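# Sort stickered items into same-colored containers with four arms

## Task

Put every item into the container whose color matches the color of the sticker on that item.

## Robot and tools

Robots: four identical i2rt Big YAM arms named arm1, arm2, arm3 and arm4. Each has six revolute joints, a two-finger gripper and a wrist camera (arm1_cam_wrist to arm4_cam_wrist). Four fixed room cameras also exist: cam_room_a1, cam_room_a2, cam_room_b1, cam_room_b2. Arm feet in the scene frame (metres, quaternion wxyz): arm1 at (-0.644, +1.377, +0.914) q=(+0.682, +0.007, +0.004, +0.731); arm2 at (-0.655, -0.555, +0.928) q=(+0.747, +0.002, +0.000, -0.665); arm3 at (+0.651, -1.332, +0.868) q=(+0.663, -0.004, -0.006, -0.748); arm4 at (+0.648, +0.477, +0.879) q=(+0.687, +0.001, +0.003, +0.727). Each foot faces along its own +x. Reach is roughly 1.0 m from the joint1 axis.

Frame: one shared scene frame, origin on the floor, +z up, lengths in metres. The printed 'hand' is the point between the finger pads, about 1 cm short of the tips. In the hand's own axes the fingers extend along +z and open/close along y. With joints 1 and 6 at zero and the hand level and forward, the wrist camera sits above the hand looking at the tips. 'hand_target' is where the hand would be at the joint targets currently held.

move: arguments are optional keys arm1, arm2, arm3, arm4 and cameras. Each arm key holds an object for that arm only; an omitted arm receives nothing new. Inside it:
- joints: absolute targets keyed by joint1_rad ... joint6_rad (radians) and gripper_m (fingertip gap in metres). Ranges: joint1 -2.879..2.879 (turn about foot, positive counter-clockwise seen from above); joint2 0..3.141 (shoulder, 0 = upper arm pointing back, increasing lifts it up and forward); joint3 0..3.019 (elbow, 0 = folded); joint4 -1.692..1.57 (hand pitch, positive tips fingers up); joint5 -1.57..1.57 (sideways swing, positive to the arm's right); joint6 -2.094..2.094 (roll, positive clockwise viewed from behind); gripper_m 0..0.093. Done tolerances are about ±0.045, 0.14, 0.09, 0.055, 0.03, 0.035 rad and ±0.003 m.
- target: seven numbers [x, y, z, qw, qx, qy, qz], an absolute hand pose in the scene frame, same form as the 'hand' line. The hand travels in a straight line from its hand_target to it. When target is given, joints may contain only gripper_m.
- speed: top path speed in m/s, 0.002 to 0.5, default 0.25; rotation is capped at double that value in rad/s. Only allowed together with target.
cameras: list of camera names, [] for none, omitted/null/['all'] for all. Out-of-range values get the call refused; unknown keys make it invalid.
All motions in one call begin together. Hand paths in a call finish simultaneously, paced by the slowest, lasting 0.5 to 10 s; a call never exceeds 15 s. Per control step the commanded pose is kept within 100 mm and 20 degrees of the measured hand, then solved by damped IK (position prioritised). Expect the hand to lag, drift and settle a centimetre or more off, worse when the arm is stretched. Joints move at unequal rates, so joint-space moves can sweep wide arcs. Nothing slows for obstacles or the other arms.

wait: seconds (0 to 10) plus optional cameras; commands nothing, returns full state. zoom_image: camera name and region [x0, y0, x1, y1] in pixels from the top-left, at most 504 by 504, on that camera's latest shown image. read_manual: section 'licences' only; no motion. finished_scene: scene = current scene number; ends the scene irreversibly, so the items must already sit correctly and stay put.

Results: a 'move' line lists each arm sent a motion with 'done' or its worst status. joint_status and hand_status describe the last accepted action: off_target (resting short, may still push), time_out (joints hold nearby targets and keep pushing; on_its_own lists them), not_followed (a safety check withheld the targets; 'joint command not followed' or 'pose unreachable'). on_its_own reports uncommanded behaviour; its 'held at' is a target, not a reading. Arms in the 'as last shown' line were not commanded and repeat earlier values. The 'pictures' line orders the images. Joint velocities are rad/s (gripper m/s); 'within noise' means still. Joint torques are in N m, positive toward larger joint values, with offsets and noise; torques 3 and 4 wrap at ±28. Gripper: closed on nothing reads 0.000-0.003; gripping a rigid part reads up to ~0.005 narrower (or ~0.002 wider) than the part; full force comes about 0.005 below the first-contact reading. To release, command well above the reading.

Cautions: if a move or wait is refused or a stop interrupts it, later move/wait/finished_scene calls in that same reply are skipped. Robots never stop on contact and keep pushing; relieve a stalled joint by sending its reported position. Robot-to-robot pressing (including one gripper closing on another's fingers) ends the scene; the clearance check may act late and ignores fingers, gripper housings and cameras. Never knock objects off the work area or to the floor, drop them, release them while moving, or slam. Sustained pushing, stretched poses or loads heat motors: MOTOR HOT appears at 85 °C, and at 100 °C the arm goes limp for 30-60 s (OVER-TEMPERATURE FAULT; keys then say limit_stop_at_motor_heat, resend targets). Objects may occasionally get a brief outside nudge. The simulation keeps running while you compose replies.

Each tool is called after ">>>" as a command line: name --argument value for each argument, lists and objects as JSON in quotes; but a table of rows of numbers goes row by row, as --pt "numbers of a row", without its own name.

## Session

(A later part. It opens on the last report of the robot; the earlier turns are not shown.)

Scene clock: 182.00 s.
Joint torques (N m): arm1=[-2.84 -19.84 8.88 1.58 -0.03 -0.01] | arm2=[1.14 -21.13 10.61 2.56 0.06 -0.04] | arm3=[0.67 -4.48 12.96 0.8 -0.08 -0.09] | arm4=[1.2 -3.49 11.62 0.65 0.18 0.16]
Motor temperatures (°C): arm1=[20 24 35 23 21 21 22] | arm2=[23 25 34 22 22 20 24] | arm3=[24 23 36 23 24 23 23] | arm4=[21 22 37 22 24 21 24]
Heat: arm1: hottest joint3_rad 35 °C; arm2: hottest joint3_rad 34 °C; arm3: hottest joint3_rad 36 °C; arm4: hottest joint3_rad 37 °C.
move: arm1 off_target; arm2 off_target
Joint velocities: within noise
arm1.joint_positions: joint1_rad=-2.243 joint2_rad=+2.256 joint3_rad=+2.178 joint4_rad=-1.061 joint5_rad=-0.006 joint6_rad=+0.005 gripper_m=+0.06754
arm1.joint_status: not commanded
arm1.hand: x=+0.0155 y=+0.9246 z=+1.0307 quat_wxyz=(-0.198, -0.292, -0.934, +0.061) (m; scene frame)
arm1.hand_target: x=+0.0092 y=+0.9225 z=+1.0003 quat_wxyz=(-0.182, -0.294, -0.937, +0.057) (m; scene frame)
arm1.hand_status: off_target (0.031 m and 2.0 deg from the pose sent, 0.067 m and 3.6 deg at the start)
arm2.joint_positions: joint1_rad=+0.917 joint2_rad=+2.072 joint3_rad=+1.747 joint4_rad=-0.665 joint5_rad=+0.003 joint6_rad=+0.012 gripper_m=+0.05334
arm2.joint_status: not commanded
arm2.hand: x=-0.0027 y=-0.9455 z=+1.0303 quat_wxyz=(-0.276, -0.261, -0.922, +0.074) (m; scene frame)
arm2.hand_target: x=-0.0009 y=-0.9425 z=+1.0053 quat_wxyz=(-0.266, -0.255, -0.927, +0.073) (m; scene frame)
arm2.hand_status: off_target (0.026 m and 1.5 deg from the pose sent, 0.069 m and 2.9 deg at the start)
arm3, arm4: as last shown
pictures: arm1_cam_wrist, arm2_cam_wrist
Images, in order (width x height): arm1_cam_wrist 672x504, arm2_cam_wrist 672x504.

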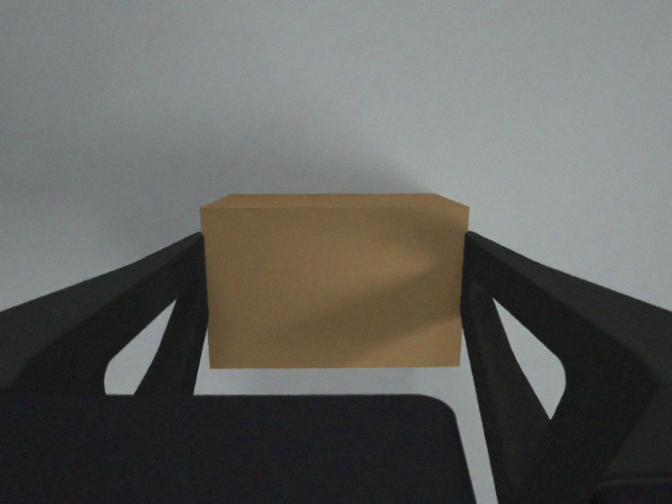

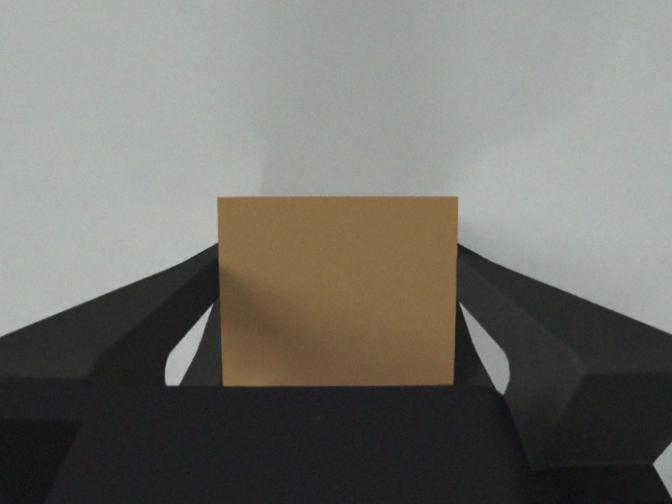

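>>> move --arm1 '{"joints": {"gripper_m": 0.093}}' --arm2 '{"joints": {"gripper_m": 0.093}}' --cameras '["arm1_cam_wrist", "arm2_cam_wrist"]'

>>> move --arm1 '{"target": [-0.373, 1.189, 1.264, 0.3004, 0.2838, 0.9057, -0.0941], "speed": 0.5}' --arm2 '{"target": [-0.371, -0.7235, 1.278, 0.3036, 0.2513, 0.9153, -0.0833], "speed": 0.5}' --cameras '[]'

>>> move --arm4 '{"target": [-0.008, 0.962, 1.13, 0.0941, -0.9057, 0.2838, 0.3004], "speed": 0.5}' --arm3 '{"target": [-0.03, -0.945, 1.13, 0.0836, -0.9151, 0.2521, 0.3035], "speed": 0.5}' --cameras '["arm4_cam_wrist", "arm3_cam_wrist"]'

Scene clock: 190.57 s.
Joint torques (N m): arm1=[-2.84 -20.25 11.41 1.44 -0.04 -0.01] | arm2=[1.2 -21.36 10.62 2.54 0.05 -0.04] | arm3=[0.56 -4.42 12.94 0.8 -0.08 -0.1] | arm4=[1.26 -3.6 11.69 0.58 0.15 0.15]
Motor temperatures (°C): arm1=[20 25 34 23 21 21 22] | arm2=[23 25 34 22 22 20 24] | arm3=[24 23 36 23 24 23 23] | arm4=[21 22 37 22 24 21 24]
Heat: arm1: hottest joint3_rad 34 °C; arm2: hottest joint3_rad 34 °C; arm3: hottest joint3_rad 36 °C; arm4: hottest joint3_rad 37 °C.
move: arm1 done; arm2 done
Joint velocities: within noise
arm1.joint_positions: joint1_rad=-2.243 joint2_rad=+2.270 joint3_rad=+2.149 joint4_rad=-1.057 joint5_rad=-0.006 joint6_rad=+0.005 gripper_m=+0.09297
arm1.joint_status: all done
arm1.hand: x=+0.0093 y=+0.9286 z=+1.0061 quat_wxyz=(-0.180, -0.293, -0.937, +0.056) (m; scene frame)
arm1.hand_target: x=+0.0093 y=+0.9225 z=+1.0006 quat_wxyz=(-0.182, -0.294, -0.937, +0.057) (m; scene frame)
arm1.hand_status: not commanded
arm2.joint_positions: joint1_rad=+0.917 joint2_rad=+2.072 joint3_rad=+1.747 joint4_rad=-0.664 joint5_rad=+0.003 joint6_rad=+0.012 gripper_m=+0.09292
arm2.joint_status: all done
arm2.hand: x=-0.0025 y=-0.9456 z=+1.0304 quat_wxyz=(-0.277, -0.261, -0.922, +0.074) (m; scene frame)
arm2.hand_target: x=-0.0009 y=-0.9426 z=+1.0053 quat_wxyz=(-0.266, -0.255, -0.927, +0.073) (m; scene frame)
arm2.hand_status: not commanded
arm3, arm4: as last shown
arm3.hand_target: x=+0.3671 y=-1.1571 z=+1.2144 quat_wxyz=(+0.077, -0.916, +0.255, +0.301) (m; scene frame)
pictures: arm1_cam_wrist, arm2_cam_wrist
Images, in order (width x height): arm1_cam_wrist 672x504, arm2_cam_wrist 672x504.

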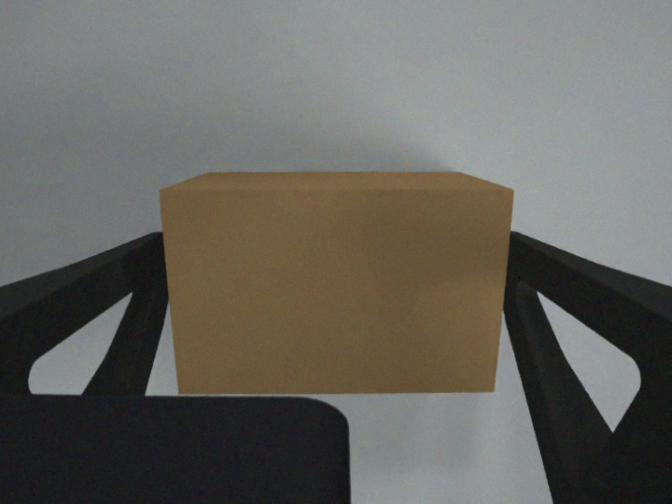

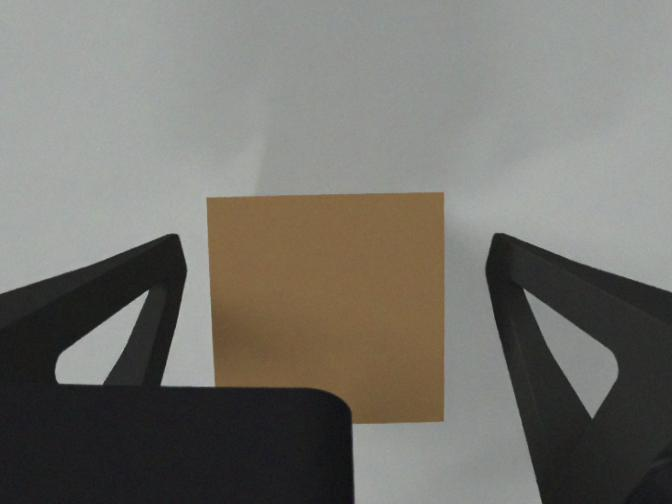

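Scene clock: 192.57 s.
Joint torques (N m): arm1=[-2.2 0.09 11.86 0.96 -0.02 -0.06] | arm2=[1.61 -3.49 11.78 1.42 0.16 0.06] | arm3=[0.67 -4.48 12.98 0.8 -0.08 -0.1] | arm4=[0.62 -3.49 11.52 0.64 0.13 0.14]
Motor temperatures (°C): arm1=[20 25 35 23 21 21 22] | arm2=[23 25 34 22 22 20 24] | arm3=[24 23 36 23 24 23 23] | arm4=[21 22 37 22 24 21 24]
Heat: arm1: hottest joint3_rad 35 °C; arm2: hottest joint3_rad 34 °C; arm3: hottest joint3_rad 36 °C; arm4: hottest joint3_rad 37 °C.
move: arm1 done; arm2 done
Joint velocities: within noise
arm1.joint_positions: joint1_rad=-2.249 joint2_rad=+0.796 joint3_rad=+1.059 joint4_rad=-1.173 joint5_rad=-0.012 joint6_rad=+0.001 gripper_m=+0.09297
arm1.joint_status: not commanded
arm1.hand: x=-0.3708 y=+1.1915 z=+1.2632 quat_wxyz=(-0.304, -0.282, -0.905, +0.093) (m; scene frame)
arm1.hand_target: x=-0.3730 y=+1.1890 z=+1.2641 quat_wxyz=(-0.301, -0.284, -0.906, +0.094) (m; scene frame)
arm1.hand_status: done (0.003 m and 0.5 deg from the pose sent, 0.530 m and 15.0 deg at the start)
arm2.joint_positions: joint1_rad=+0.920 joint2_rad=+0.810 joint3_rad=+1.063 joint4_rad=-1.164 joint5_rad=+0.006 joint6_rad=+0.008 gripper_m=+0.09292
arm2.joint_status: not commanded
arm2.hand: x=-0.3721 y=-0.7259 z=+1.2811 quat_wxyz=(-0.313, -0.255, -0.911, +0.085) (m; scene frame)
arm2.hand_target: x=-0.3710 y=-0.7235 z=+1.2779 quat_wxyz=(-0.304, -0.251, -0.915, +0.083) (m; scene frame)
arm2.hand_status: done (0.004 m and 1.2 deg from the pose sent, 0.496 m and 3.5 deg at the start)
arm3, arm4: as last shown
pictures: none
No camera images: "cameras" was empty.

Scene clock: 194.63 s.
Joint torques (N m): arm1=[-2.26 -0.73 11.93 1.16 -0.06 -0.06] | arm2=[1.49 -3.43 11.79 1.44 0.16 0.06] | arm3=[2.43 -25.11 14.52 0.72 0.12 0.02] | arm4=[0.03 -25.64 13.09 0.61 -0.06 -0.08]
Motor temperatures (°C): arm1=[20 25 35 23 21 21 22] | arm2=[23 25 34 22 22 20 24] | arm3=[24 23 36 23 24 23 23] | arm4=[21 22 38 22 24 21 24]
Heat: arm1: hottest joint3_rad 35 °C; arm2: hottest joint3_rad 34 °C; arm3: hottest joint3_rad 36 °C; arm4: hottest joint3_rad 38 °C.
move: arm3 off_target; arm4 off_target
Joint velocities: within noise
arm1, arm2: as last shown
arm3.joint_positions: joint1_rad=-1.970 joint2_rad=+2.032 joint3_rad=+2.031 joint4_rad=-0.975 joint5_rad=+0.025 joint6_rad=+0.011 gripper_m=+0.09306
arm3.joint_status: not commanded
arm3.hand: x=-0.0160 y=-0.9411 z=+1.0970 quat_wxyz=(+0.079, -0.922, +0.256, +0.278) (m; scene frame)
arm3.hand_target: x=-0.0284 y=-0.9457 z=+1.1299 quat_wxyz=(+0.083, -0.915, +0.252, +0.304) (m; scene frame)
arm3.hand_status: off_target (0.036 m and 3.1 deg from the pose sent, 0.456 m and 2.7 deg at the start)
arm4.joint_positions: joint1_rad=+0.885 joint2_rad=+2.148 joint3_rad=+2.204 joint4_rad=-1.020 joint5_rad=-0.009 joint6_rad=-0.014 gripper_m=+0.09311
arm4.joint_status: not commanded
arm4.hand: x=-0.0041 y=+0.9523 z=+1.1105 quat_wxyz=(-0.088, +0.909, -0.289, -0.286) (m; scene frame)
arm4.hand_target: x=-0.0070 y=+0.9615 z=+1.1302 quat_wxyz=(-0.095, +0.905, -0.284, -0.301) (m; scene frame)
arm4.hand_status: off_target (0.022 m and 1.9 deg from the pose sent, 0.495 m and 1.2 deg at the start)
pictures: arm3_cam_wrist, arm4_cam_wrist
Images, in order (width x height): arm3_cam_wrist 672x504, arm4_cam_wrist 672x504.

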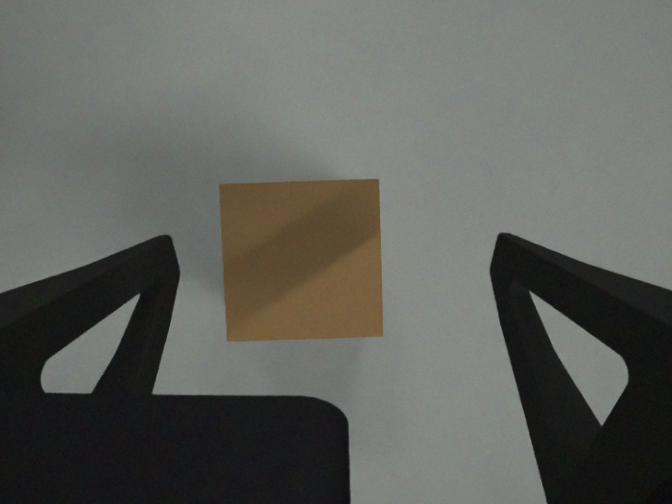

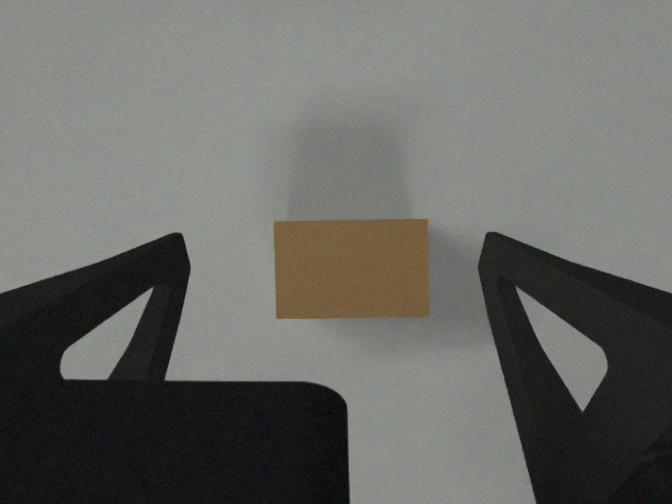

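>>> move --arm4 '{"target": [-0.002, 0.964, 1.043, 0.0910, -0.9086, 0.2744, 0.3013], "speed": 0.2}' --arm3 '{"target": [-0.0296, -0.9565, 1.033, 0.0801, -0.9179, 0.2417, 0.3044], "speed": 0.2}' --cameras '["arm4_cam_wrist", "arm3_cam_wrist"]'

>>> move --arm4 '{"joints": {"gripper_m": 0.05}}' --arm3 '{"joints": {"gripper_m": 0.036}}' --cameras '[]'

>>> move --arm4 '{"target": [0.005, 0.955, 1.11, 0.0910, -0.9086, 0.2744, 0.3013], "speed": 0.3}' --arm3 '{"target": [-0.02, -0.955, 1.10, 0.0801, -0.9179, 0.2417, 0.3044], "speed": 0.3}' --cameras '["arm4_cam_wrist", "arm3_cam_wrist"]'

>>> move --arm4 '{"target": [0.377, 0.665, 1.229, 0.0941, -0.9057, 0.2838, 0.3004], "speed": 0.5}' --arm3 '{"target": [0.3675, -1.163, 1.218, 0.0836, -0.9151, 0.2521, 0.3035], "speed": 0.5}' --cameras '[]'

>>> move --arm4 '{"joints": {"joint1_rad": -1.161, "joint2_rad": 0.82, "joint3_rad": 1.066, "joint4_rad": -1.177, "joint5_rad": 0, "joint6_rad": 0}}' --arm3 '{"joints": {"joint1_rad": 1.0245, "joint2_rad": 0.82, "joint3_rad": 1.066, "joint4_rad": -1.177, "joint5_rad": 0, "joint6_rad": 0}}' --cameras '["arm4_cam_wrist", "arm3_cam_wrist"]'

>>> move --arm4 '{"target": [1.139, 0.724, 0.87, 0.3063, -0.2192, 0.9236, 0.0727], "speed": 0.5}' --arm3 '{"target": [1.179, -1.747, 0.87, 0.2975, 0.3106, 0.8970, -0.1030], "speed": 0.5}' --cameras '["arm4_cam_wrist", "arm3_cam_wrist"]'

Scene clock: 216.80 s.
Joint torques (N m): arm1=[-2.49 -0.62 11.79 0.84 -0.05 -0.03] | arm2=[1.49 -3.43 11.82 1.44 0.16 0.06] | arm3=[2.55 -23.59 9.61 1.84 -0.07 -0.08] | arm4=[0.44 -25.82 9.77 1.55 -0.08 -0.09]
Motor temperatures (°C): arm1=[20 24 37 23 21 21 22] | arm2=[23 25 35 22 22 20 23] | arm3=[24 26 38 23 24 23 23] | arm4=[21 25 40 22 24 21 24]
Heat: arm1: hottest joint3_rad 37 °C; arm2: hottest joint3_rad 35 °C; arm3: hottest joint3_rad 38 °C; arm4: hottest joint3_rad 40 °C.
move: arm3 off_target; arm4 done
Joint velocities: within noise
arm1, arm2: as last shown
arm3.joint_positions: joint1_rad=-1.960 joint2_rad=+2.026 joint3_rad=+1.847 joint4_rad=-0.750 joint5_rad=+0.023 joint6_rad=+0.012 gripper_m=+0.09306
arm3.joint_status: not commanded
arm3.hand: x=-0.0213 y=-0.9486 z=+1.0370 quat_wxyz=(+0.082, -0.917, +0.250, +0.301) (m; scene frame)
arm3.hand_target: x=-0.0293 y=-0.9565 z=+1.0331 quat_wxyz=(+0.080, -0.918, +0.242, +0.304) (m; scene frame)
arm3.hand_status: off_target (0.012 m and 1.1 deg from the pose sent, 0.067 m and 3.4 deg at the start)
arm4.joint_positions: joint1_rad=+0.872 joint2_rad=+2.146 joint3_rad=+2.017 joint4_rad=-0.822 joint5_rad=-0.028 joint6_rad=-0.039 gripper_m=+0.09311
arm4.joint_status: not commanded
arm4.hand: x=+0.0001 y=+0.9572 z=+1.0424 quat_wxyz=(-0.087, +0.910, -0.279, -0.294) (m; scene frame)
arm4.hand_target: x=-0.0020 y=+0.9638 z=+1.0430 quat_wxyz=(-0.091, +0.909, -0.274, -0.301) (m; scene frame)
arm4.hand_status: done (0.007 m and 1.2 deg from the pose sent, 0.068 m and 2.4 deg at the start)
pictures: arm3_cam_wrist, arm4_cam_wrist
Images, in order (width x height): arm3_cam_wrist 672x504, arm4_cam_wrist 672x504.

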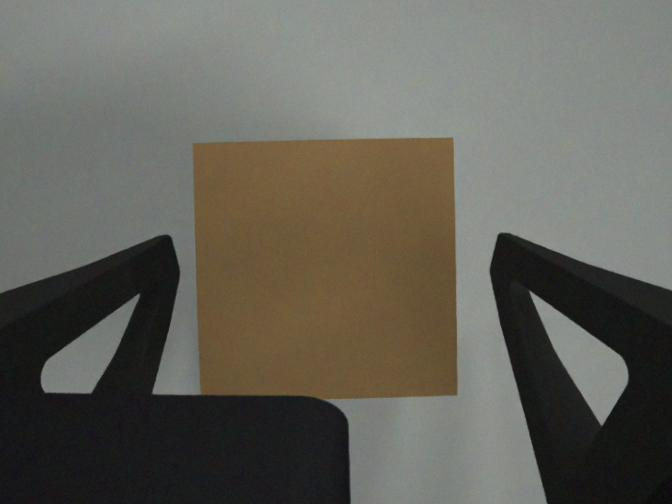

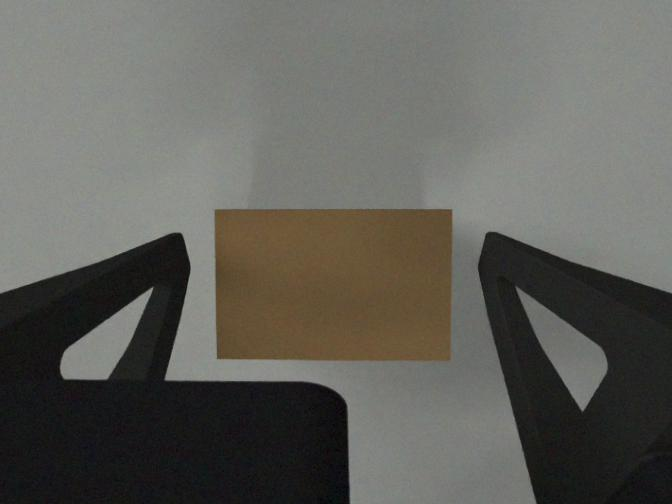

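Scene clock: 217.43 s.
Joint torques (N m): arm1=[-2.61 -0.44 11.88 1.11 -0.05 -0.04] | arm2=[1.61 -3.37 11.78 1.4 0.15 0.06] | arm3=[2.43 -23.88 9.57 1.81 -0.04 -0.09] | arm4=[0.62 -25.76 9.7 1.57 -0.07 -0.07]
Motor temperatures (°C): arm1=[20 24 37 23 21 21 22] | arm2=[23 25 35 22 22 20 23] | arm3=[24 26 38 23 24 23 23] | arm4=[21 25 40 22 24 21 24]
Heat: arm1: hottest joint3_rad 37 °C; arm2: hottest joint3_rad 35 °C; arm3: hottest joint3_rad 38 °C; arm4: hottest joint3_rad 40 °C.
move: arm3 off_target; arm4 off_target
Joint velocities: within noise
arm1, arm2: as last shown
arm3.joint_positions: joint1_rad=-1.959 joint2_rad=+2.026 joint3_rad=+1.847 joint4_rad=-0.750 joint5_rad=+0.022 joint6_rad=+0.012 gripper_m=+0.05321
arm3.joint_status: gripper_m off_target (ended at +0.05324, target +0.03600)
arm3.hand: x=-0.0215 y=-0.9489 z=+1.0370 quat_wxyz=(+0.082, -0.917, +0.250, +0.301) (m; scene frame)
arm3.hand_target: x=-0.0294 y=-0.9567 z=+1.0331 quat_wxyz=(+0.080, -0.918, +0.242, +0.304) (m; scene frame)
arm3.hand_status: not commanded
arm4.joint_positions: joint1_rad=+0.872 joint2_rad=+2.146 joint3_rad=+2.017 joint4_rad=-0.821 joint5_rad=-0.029 joint6_rad=-0.040 gripper_m=+0.06823
arm4.joint_status: gripper_m off_target (ended at +0.06826, target +0.05000)
arm4.hand: x=+0.0000 y=+0.9572 z=+1.0424 quat_wxyz=(-0.087, +0.910, -0.279, -0.294) (m; scene frame)
arm4.hand_target: x=-0.0020 y=+0.9639 z=+1.0431 quat_wxyz=(-0.091, +0.909, -0.274, -0.301) (m; scene frame)
arm4.hand_status: not commanded
pictures: none
No camera images: "cameras" was empty.

Scene clock: 218.57 s.
Joint torques (N m): arm1=[-2.55 -0.56 11.9 1.02 -0.04 -0.11] | arm2=[1.55 -3.43 11.79 1.42 0.16 0.06] | arm3=[1.85 -25.99 14.6 0.84 -0.06 -0.11] | arm4=[1.08 -27.99 13.15 0.57 0.08 -0.04]
Motor temperatures (°C): arm1=[20 24 37 23 21 21 22] | arm2=[23 25 35 22 22 20 23] | arm3=[24 26 37 23 24 23 23] | arm4=[21 25 40 22 24 21 25]
Heat: arm1: hottest joint3_rad 37 °C; arm2: hottest joint3_rad 35 °C; arm3: hottest joint3_rad 37 °C; arm4: hottest joint3_rad 40 °C.
move: arm3 off_target; arm4 off_target
Joint velocities: within noise
arm1, arm2: as last shown
arm3.joint_positions: joint1_rad=-1.959 joint2_rad=+2.001 joint3_rad=+1.878 joint4_rad=-0.873 joint5_rad=+0.018 joint6_rad=+0.009 gripper_m=+0.05321
arm3.joint_status: not commanded
arm3.hand: x=-0.0059 y=-0.9581 z=+1.0548 quat_wxyz=(+0.073, -0.927, +0.250, +0.270) (m; scene frame)
arm3.hand_target: x=-0.0178 y=-0.9563 z=+1.1000 quat_wxyz=(+0.080, -0.918, +0.242, +0.305) (m; scene frame)
arm3.hand_status: off_target (0.047 m and 4.3 deg from the pose sent, 0.063 m and 1.0 deg at the start)
arm4.joint_positions: joint1_rad=+0.872 joint2_rad=+2.118 joint3_rad=+2.047 joint4_rad=-0.929 joint5_rad=-0.029 joint6_rad=-0.040 gripper_m=+0.06823
arm4.joint_status: not commanded
arm4.hand: x=+0.0127 y=+0.9479 z=+1.0653 quat_wxyz=(-0.079, +0.917, -0.281, -0.272) (m; scene frame)
arm4.hand_target: x=+0.0067 y=+0.9536 z=+1.1098 quat_wxyz=(-0.091, +0.909, -0.274, -0.302) (m; scene frame)
arm4.hand_status: off_target (0.046 m and 3.9 deg from the pose sent, 0.068 m and 1.1 deg at the start)
pictures: arm3_cam_wrist, arm4_cam_wrist
Images, in order (width x height): arm3_cam_wrist 672x504, arm4_cam_wrist 672x504.

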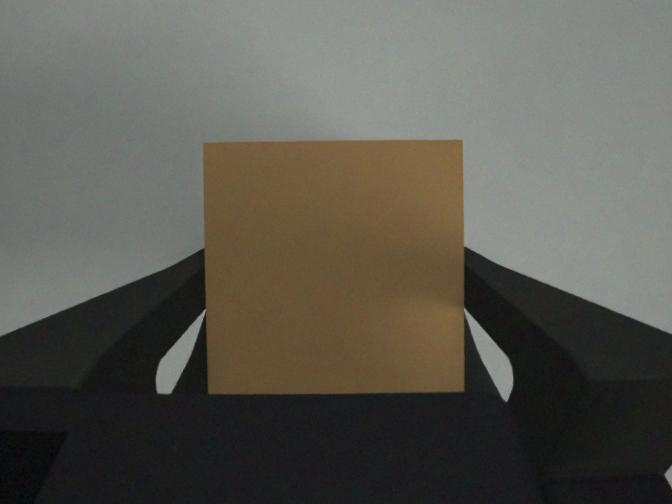

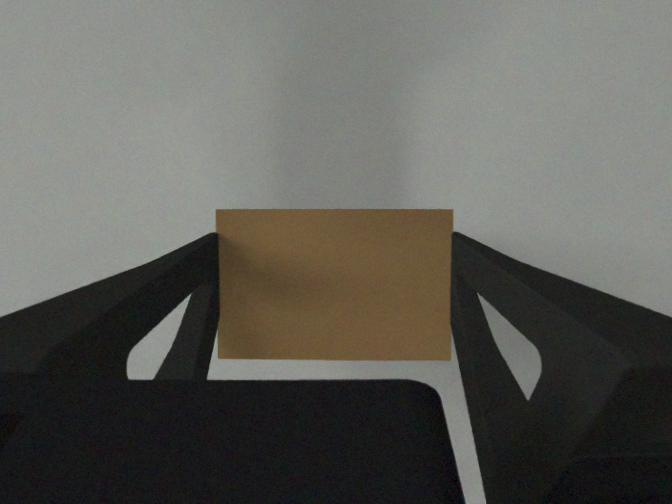

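Scene clock: 220.47 s.
Joint torques (N m): arm1=[-3.14 -0.21 11.88 0.88 -0.02 -0.11] | arm2=[1.61 -3.49 11.79 1.46 0.15 0.06] | arm3=[1.2 -3.6 9.47 1.05 0.11 0.02] | arm4=[1.49 -3.02 9.33 0.64 0.24 0.17]
Motor temperatures (°C): arm1=[20 24 37 23 21 21 22] | arm2=[23 25 35 22 22 20 23] | arm3=[24 26 37 23 24 23 23] | arm4=[21 25 40 22 24 21 25]
Heat: arm1: hottest joint3_rad 37 °C; arm2: hottest joint3_rad 35 °C; arm3: hottest joint3_rad 37 °C; arm4: hottest joint3_rad 40 °C.
move: arm3 done; arm4 done
Joint velocities: within noise
arm1, arm2: as last shown
arm3.joint_positions: joint1_rad=-1.959 joint2_rad=+0.807 joint3_rad=+1.069 joint4_rad=-1.177 joint5_rad=+0.023 joint6_rad=+0.009 gripper_m=+0.05321
arm3.joint_status: not commanded
arm3.hand: x=+0.3665 y=-1.1630 z=+1.2198 quat_wxyz=(+0.084, -0.915, +0.248, +0.307) (m; scene frame)
arm3.hand_target: x=+0.3675 y=-1.1631 z=+1.2180 quat_wxyz=(+0.084, -0.915, +0.252, +0.304) (m; scene frame)
arm3.hand_status: done (0.002 m and 0.6 deg from the pose sent, 0.456 m and 4.3 deg at the start)
arm4.joint_positions: joint1_rad=+0.916 joint2_rad=+0.814 joint3_rad=+1.063 joint4_rad=-1.168 joint5_rad=+0.010 joint6_rad=-0.004 gripper_m=+0.06823
arm4.joint_status: not commanded
arm4.hand: x=+0.3777 y=+0.6667 z=+1.2312 quat_wxyz=(-0.098, +0.905, -0.280, -0.306) (m; scene frame)
arm4.hand_target: x=+0.3770 y=+0.6649 z=+1.2290 quat_wxyz=(-0.094, +0.906, -0.284, -0.300) (m; scene frame)
arm4.hand_status: done (0.003 m and 0.9 deg from the pose sent, 0.489 m and 3.9 deg at the start)
pictures: none
No camera images: "cameras" was empty.

Scene clock: 222.80 s.
Joint torques (N m): arm1=[-3.14 -0.26 11.95 1.05 -0.08 -0.03] | arm2=[1.49 -3.37 11.75 1.44 0.15 0.06] | arm3=[1.79 -4.13 9.44 1.25 0.12 -0.11] | arm4=[0.73 -3.43 9.22 0.64 0.01 0.1]
Motor temperatures (°C): arm1=[20 24 37 23 21 21 22] | arm2=[23 25 35 22 22 20 23] | arm3=[24 25 36 23 24 23 23] | arm4=[21 25 40 22 24 21 25]
Heat: arm1: hottest joint3_rad 37 °C; arm2: hottest joint3_rad 35 °C; arm3: hottest joint3_rad 36 °C; arm4: hottest joint3_rad 40 °C.
move: arm3 done; arm4 done
Joint velocities: within noise
arm1, arm2: as last shown
arm3.joint_positions: joint1_rad=+1.015 joint2_rad=+0.826 joint3_rad=+1.069 joint4_rad=-1.177 joint5_rad=-0.002 joint6_rad=+0.006 gripper_m=+0.05317
arm3.joint_status: all done
arm3.hand: x=+0.9094 y=-1.5347 z=+1.2198 quat_wxyz=(-0.299, -0.316, -0.894, +0.108) (m; scene frame)
arm3.hand_target: x=+0.9098 y=-1.5316 z=+1.2201 quat_wxyz=(-0.300, -0.309, -0.896, +0.109) (m; scene frame)
arm3.hand_status: not commanded
arm4.joint_positions: joint1_rad=-1.160 joint2_rad=+0.817 joint3_rad=+1.063 joint4_rad=-1.168 joint5_rad=+0.002 joint6_rad=-0.004 gripper_m=+0.06825
arm4.joint_status: all done
arm4.hand: x=+0.9456 y=+0.6270 z=+1.2278 quat_wxyz=(-0.308, +0.221, -0.922, -0.071) (m; scene frame)
arm4.hand_target: x=+0.9449 y=+0.6266 z=+1.2267 quat_wxyz=(-0.303, +0.220, -0.924, -0.072) (m; scene frame)
arm4.hand_status: not commanded
pictures: arm3_cam_wrist, arm4_cam_wrist
Images, in order (width x height): arm3_cam_wrist 672x504, arm4_cam_wrist 672x504.

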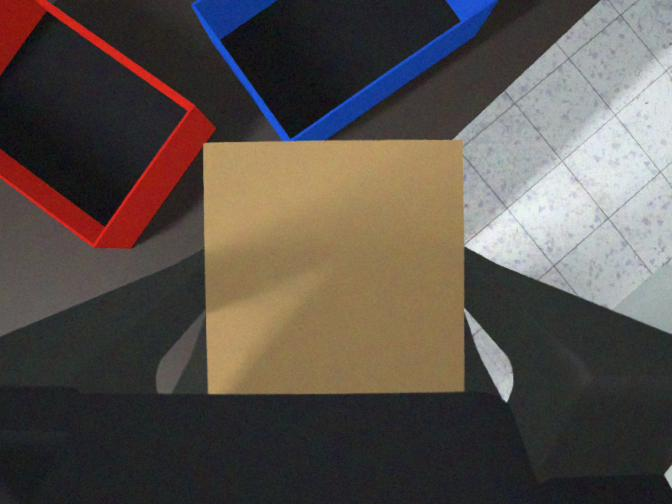

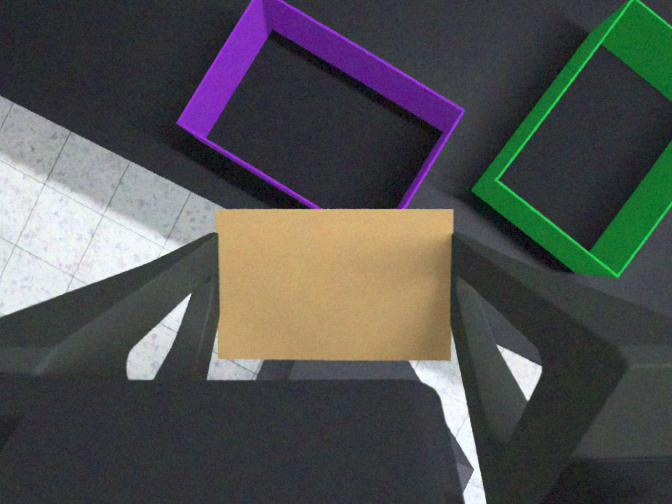

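Scene clock: 224.70 s.
Joint torques (N m): arm1=[-3.08 -0.79 11.82 1.09 -0.02 -0.05] | arm2=[1.55 -3.31 11.78 1.42 0.16 0.06] | arm3=[1.73 -21.3 10.89 1.73 -0.08 -0.07] | arm4=[0.56 -16.5 8.18 1.46 -0.05 0.11]
Motor temperatures (°C): arm1=[20 24 37 23 21 21 22] | arm2=[23 25 35 22 22 20 23] | arm3=[24 25 36 23 24 23 24] | arm4=[21 25 40 22 24 21 25]
Heat: arm1: hottest joint3_rad 37 °C; arm2: hottest joint3_rad 35 °C; arm3: hottest joint3_rad 36 °C; arm4: hottest joint3_rad 40 °C.
move: arm3 off_target; arm4 off_target
Joint velocities: within noise
arm1, arm2: as last shown
arm3.joint_positions: joint1_rad=+1.015 joint2_rad=+2.003 joint3_rad=+1.225 joint4_rad=-0.231 joint5_rad=-0.007 joint6_rad=+0.006 gripper_m=+0.05317
arm3.joint_status: not commanded
arm3.hand: x=+1.1546 y=-1.7352 z=+0.8431 quat_wxyz=(-0.265, -0.319, -0.905, +0.094) (m; scene frame)
arm3.hand_target: x=+1.1778 y=-1.7458 z=+0.8710 quat_wxyz=(-0.298, -0.311, -0.897, +0.103) (m; scene frame)
arm3.hand_status: off_target (0.038 m and 4.0 deg from the pose sent, 0.490 m and 0.9 deg at the start)
arm4.joint_positions: joint1_rad=-1.160 joint2_rad=+1.775 joint3_rad=+0.834 joint4_rad=-0.048 joint5_rad=+0.002 joint6_rad=-0.004 gripper_m=+0.06825
arm4.joint_status: not commanded
arm4.hand: x=+1.1172 y=+0.7131 z=+0.8496 quat_wxyz=(-0.277, +0.224, -0.932, -0.064) (m; scene frame)
arm4.hand_target: x=+1.1379 y=+0.7234 z=+0.8706 quat_wxyz=(-0.306, +0.219, -0.924, -0.073) (m; scene frame)
arm4.hand_status: off_target (0.032 m and 3.7 deg from the pose sent, 0.418 m and 0.4 deg at the start)
pictures: arm3_cam_wrist, arm4_cam_wrist
Images, in order (width x height): arm3_cam_wrist 672x504, arm4_cam_wrist 672x504.

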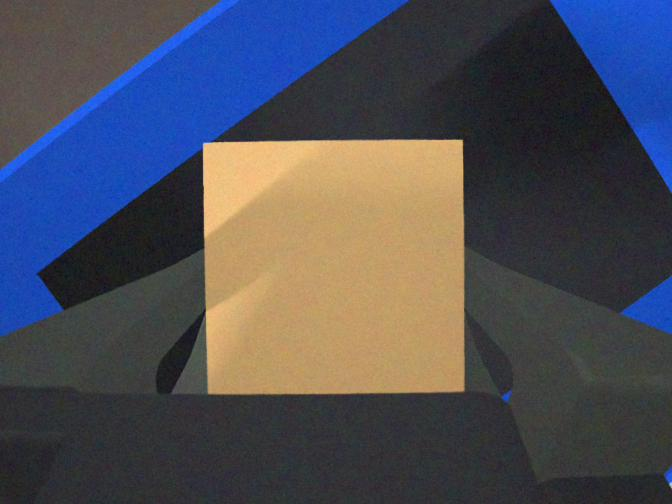

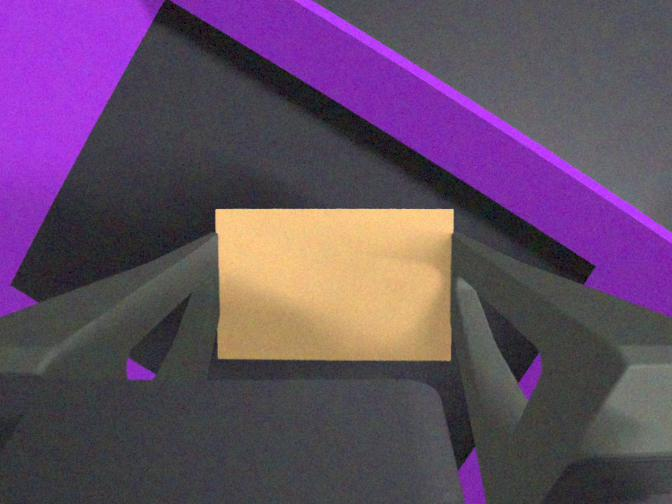

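>>> move --arm4 '{"target": [1.127, 0.722, 0.753, 0.3063, -0.2192, 0.9236, 0.0727], "speed": 0.13}' --arm3 '{"target": [1.189, -1.750, 0.735, 0.2975, 0.3106, 0.8970, -0.1030], "speed": 0.13}' --cameras '["arm4_cam_wrist", "arm3_cam_wrist"]'

Scene clock: 244.40 s.
Joint torques (N m): arm1=[-2.78 -0.26 11.85 1.02 -0.06 -0.08] | arm2=[1.44 -3.37 11.78 1.42 0.16 0.06] | arm3=[2.02 -16.73 8.51 1.72 0.11 0.01] | arm4=[1.2 -14.56 4.18 1.58 0.21 0.12]
Motor temperatures (°C): arm1=[20 24 37 23 21 21 22] | arm2=[23 25 35 22 22 20 23] | arm3=[24 26 34 23 24 23 24] | arm4=[21 25 37 22 24 21 26]
Heat: arm1: hottest joint3_rad 37 °C; arm2: hottest joint3_rad 35 °C; arm3: hottest joint3_rad 34 °C; arm4: hottest joint3_rad 37 °C.
move: arm3 off_target; arm4 off_target
Joint velocities: within noise
arm1.joint_positions: joint1_rad=-2.249 joint2_rad=+0.796 joint3_rad=+1.059 joint4_rad=-1.173 joint5_rad=-0.012 joint6_rad=+0.001 gripper_m=+0.09297
arm1.joint_status: not commanded
arm1.hand: x=-0.3708 y=+1.1915 z=+1.2632 quat_wxyz=(-0.304, -0.282, -0.905, +0.093) (m; scene frame)
arm1.hand_target: x=-0.3730 y=+1.1890 z=+1.2641 quat_wxyz=(-0.301, -0.284, -0.906, +0.094) (m; scene frame)
arm1.hand_status: not commanded
arm2.joint_positions: joint1_rad=+0.920 joint2_rad=+0.810 joint3_rad=+1.063 joint4_rad=-1.164 joint5_rad=+0.006 joint6_rad=+0.008 gripper_m=+0.09292
arm2.joint_status: not commanded
arm2.hand: x=-0.3721 y=-0.7259 z=+1.2811 quat_wxyz=(-0.313, -0.255, -0.911, +0.085) (m; scene frame)
arm2.hand_target: x=-0.3710 y=-0.7235 z=+1.2779 quat_wxyz=(-0.304, -0.251, -0.915, +0.083) (m; scene frame)
arm2.hand_status: not commanded
arm3.joint_positions: joint1_rad=+1.018 joint2_rad=+2.215 joint3_rad=+1.273 joint4_rad=+0.021 joint5_rad=-0.006 joint6_rad=+0.006 gripper_m=+0.05317
arm3.joint_status: not commanded
arm3.hand: x=+1.1803 y=-1.7551 z=+0.7613 quat_wxyz=(-0.305, -0.313, -0.893, +0.108) (m; scene frame)
arm3.hand_target: x=+1.1875 y=-1.7488 z=+0.7359 quat_wxyz=(-0.297, -0.310, -0.897, +0.103) (m; scene frame)
arm3.hand_status: off_target (0.028 m and 1.2 deg from the pose sent, 0.114 m and 4.0 deg at the start)
arm4.joint_positions: joint1_rad=-1.160 joint2_rad=+2.024 joint3_rad=+0.834 joint4_rad=+0.280 joint5_rad=+0.001 joint6_rad=-0.001 gripper_m=+0.06825
arm4.joint_status: not commanded
arm4.hand: x=+1.1313 y=+0.7203 z=+0.7685 quat_wxyz=(-0.313, +0.220, -0.921, -0.073) (m; scene frame)
arm4.hand_target: x=+1.1265 y=+0.7216 z=+0.7533 quat_wxyz=(-0.306, +0.219, -0.924, -0.073) (m; scene frame)
arm4.hand_status: off_target (0.016 m and 0.9 deg from the pose sent, 0.098 m and 3.7 deg at the start)
pictures: arm3_cam_wrist, arm4_cam_wrist
Images, in order (width x height): arm3_cam_wrist 672x504, arm4_cam_wrist 672x504.

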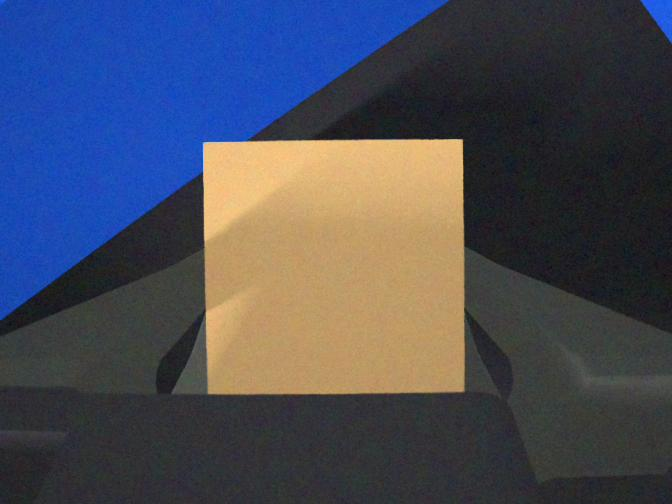

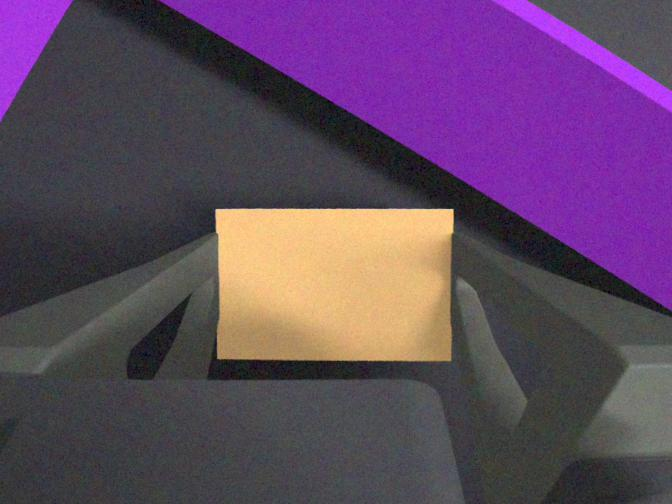

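>>> move --arm4 '{"joints": {"gripper_m": 0.084}}' --arm3 '{"joints": {"gripper_m": 0.073}}' --cameras '[]'

>>> move --arm4 '{"target": [1.127, 0.722, 0.96, 0.3063, -0.2192, 0.9236, 0.0727], "speed": 0.35}' --arm3 '{"target": [1.175, -1.745, 0.96, 0.2975, 0.3106, 0.8970, -0.1030], "speed": 0.35}' --cameras '["arm4_cam_wrist", "arm3_cam_wrist"]'

Scene clock: 252.73 s.
Joint torques (N m): arm1=[-2.9 -0.44 11.89 0.94 -0.07 -0.06] | arm2=[1.55 -3.37 11.81 1.44 0.15 0.05] | arm3=[2.14 -19.25 7.82 1.36 0.11 -0.04] | arm4=[1.49 -15.15 4.05 1.63 0.23 0.1]
Motor temperatures (°C): arm1=[20 24 37 23 21 21 22] | arm2=[23 25 35 22 22 20 23] | arm3=[24 26 34 23 24 23 24] | arm4=[21 25 36 22 24 21 26]
Heat: arm1: hottest joint3_rad 37 °C; arm2: hottest joint3_rad 35 °C; arm3: hottest joint3_rad 34 °C; arm4: hottest joint3_rad 36 °C.
move: arm3 done; arm4 done
Joint velocities: within noise
arm1, arm2: as last shown
arm3.joint_positions: joint1_rad=+1.018 joint2_rad=+2.242 joint3_rad=+1.279 joint4_rad=+0.029 joint5_rad=-0.006 joint6_rad=+0.010 gripper_m=+0.07296
arm3.joint_status: all done
arm3.hand: x=+1.1786 y=-1.7540 z=+0.7470 quat_wxyz=(-0.299, -0.316, -0.894, +0.105) (m; scene frame)
arm3.hand_target: x=+1.1874 y=-1.7488 z=+0.7357 quat_wxyz=(-0.297, -0.311, -0.897, +0.103) (m; scene frame)
arm3.hand_status: not commanded
arm4.joint_positions: joint1_rad=-1.160 joint2_rad=+2.036 joint3_rad=+0.834 joint4_rad=+0.281 joint5_rad=+0.001 joint6_rad=-0.001 gripper_m=+0.08391
arm4.joint_status: all done
arm4.hand: x=+1.1288 y=+0.7193 z=+0.7625 quat_wxyz=(-0.308, +0.220, -0.923, -0.072) (m; scene frame)
arm4.hand_target: x=+1.1265 y=+0.7217 z=+0.7535 quat_wxyz=(-0.306, +0.219, -0.924, -0.073) (m; scene frame)
arm4.hand_status: not commanded
pictures: none
No camera images: "cameras" was empty.

Scene clock: 254.10 s.
Joint torques (N m): arm1=[-2.73 -0.32 11.93 0.94 -0.07 -0.05] | arm2=[1.49 -3.37 11.77 1.43 0.16 0.06] | arm3=[1.26 -18.14 11.38 0.87 -0.07 -0.11] | arm4=[1.67 -13.1 9.62 0.51 0.2 0.11]
Motor temperatures (°C): arm1=[20 24 37 23 21 21 22] | arm2=[23 25 35 22 22 20 23] | arm3=[24 26 34 23 24 23 24] | arm4=[21 25 36 22 24 21 26]
Heat: arm1: hottest joint3_rad 37 °C; arm2: hottest joint3_rad 35 °C; arm3: hottest joint3_rad 34 °C; arm4: hottest joint3_rad 36 °C.
move: arm3 off_target; arm4 off_target
Joint velocities: within noise
arm1, arm2: as last shown
arm3.joint_positions: joint1_rad=+1.018 joint2_rad=+1.835 joint3_rad=+1.293 joint4_rad=-0.409 joint5_rad=-0.008 joint6_rad=+0.010 gripper_m=+0.07296
arm3.joint_status: not commanded
arm3.hand: x=+1.1644 y=-1.7394 z=+0.9547 quat_wxyz=(-0.292, -0.316, -0.897, +0.102) (m; scene frame)
arm3.hand_target: x=+1.1747 y=-1.7447 z=+0.9601 quat_wxyz=(-0.298, -0.311, -0.897, +0.103) (m; scene frame)
arm3.hand_status: off_target (0.013 m and 0.9 deg from the pose sent, 0.213 m and 0.8 deg at the start)
arm4.joint_positions: joint1_rad=-1.160 joint2_rad=+1.548 joint3_rad=+0.878 joint4_rad=-0.267 joint5_rad=+0.001 joint6_rad=-0.001 gripper_m=+0.08391
arm4.joint_status: not commanded
arm4.hand: x=+1.1183 y=+0.7142 z=+0.9516 quat_wxyz=(-0.301, +0.221, -0.925, -0.071) (m; scene frame)
arm4.hand_target: x=+1.1267 y=+0.7219 z=+0.9602 quat_wxyz=(-0.306, +0.219, -0.923, -0.073) (m; scene frame)
arm4.hand_status: off_target (0.014 m and 0.7 deg from the pose sent, 0.198 m and 0.3 deg at the start)
pictures: arm3_cam_wrist, arm4_cam_wrist
Images, in order (width x height): arm3_cam_wrist 672x504, arm4_cam_wrist 672x504.

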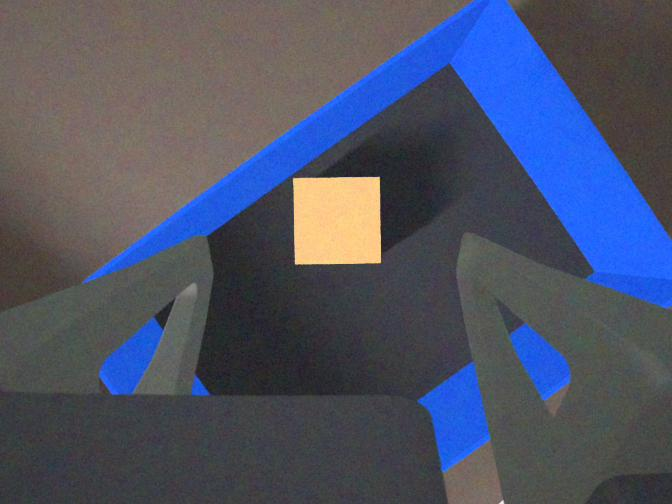

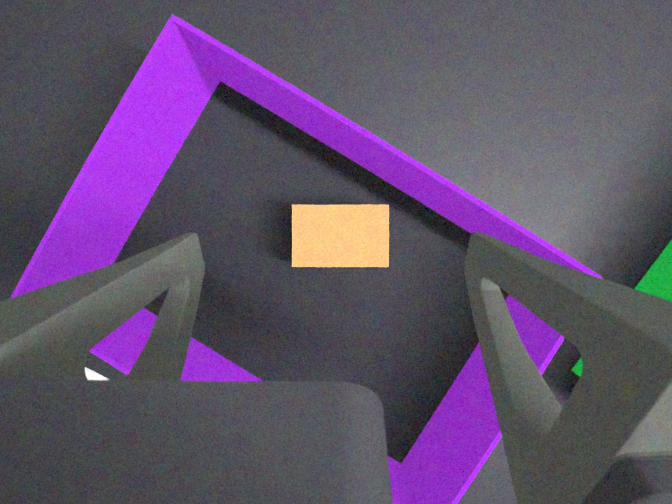

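Both items rest inside their containers.

>>> finished_scene --scene 3

The scene is finished: the task was done.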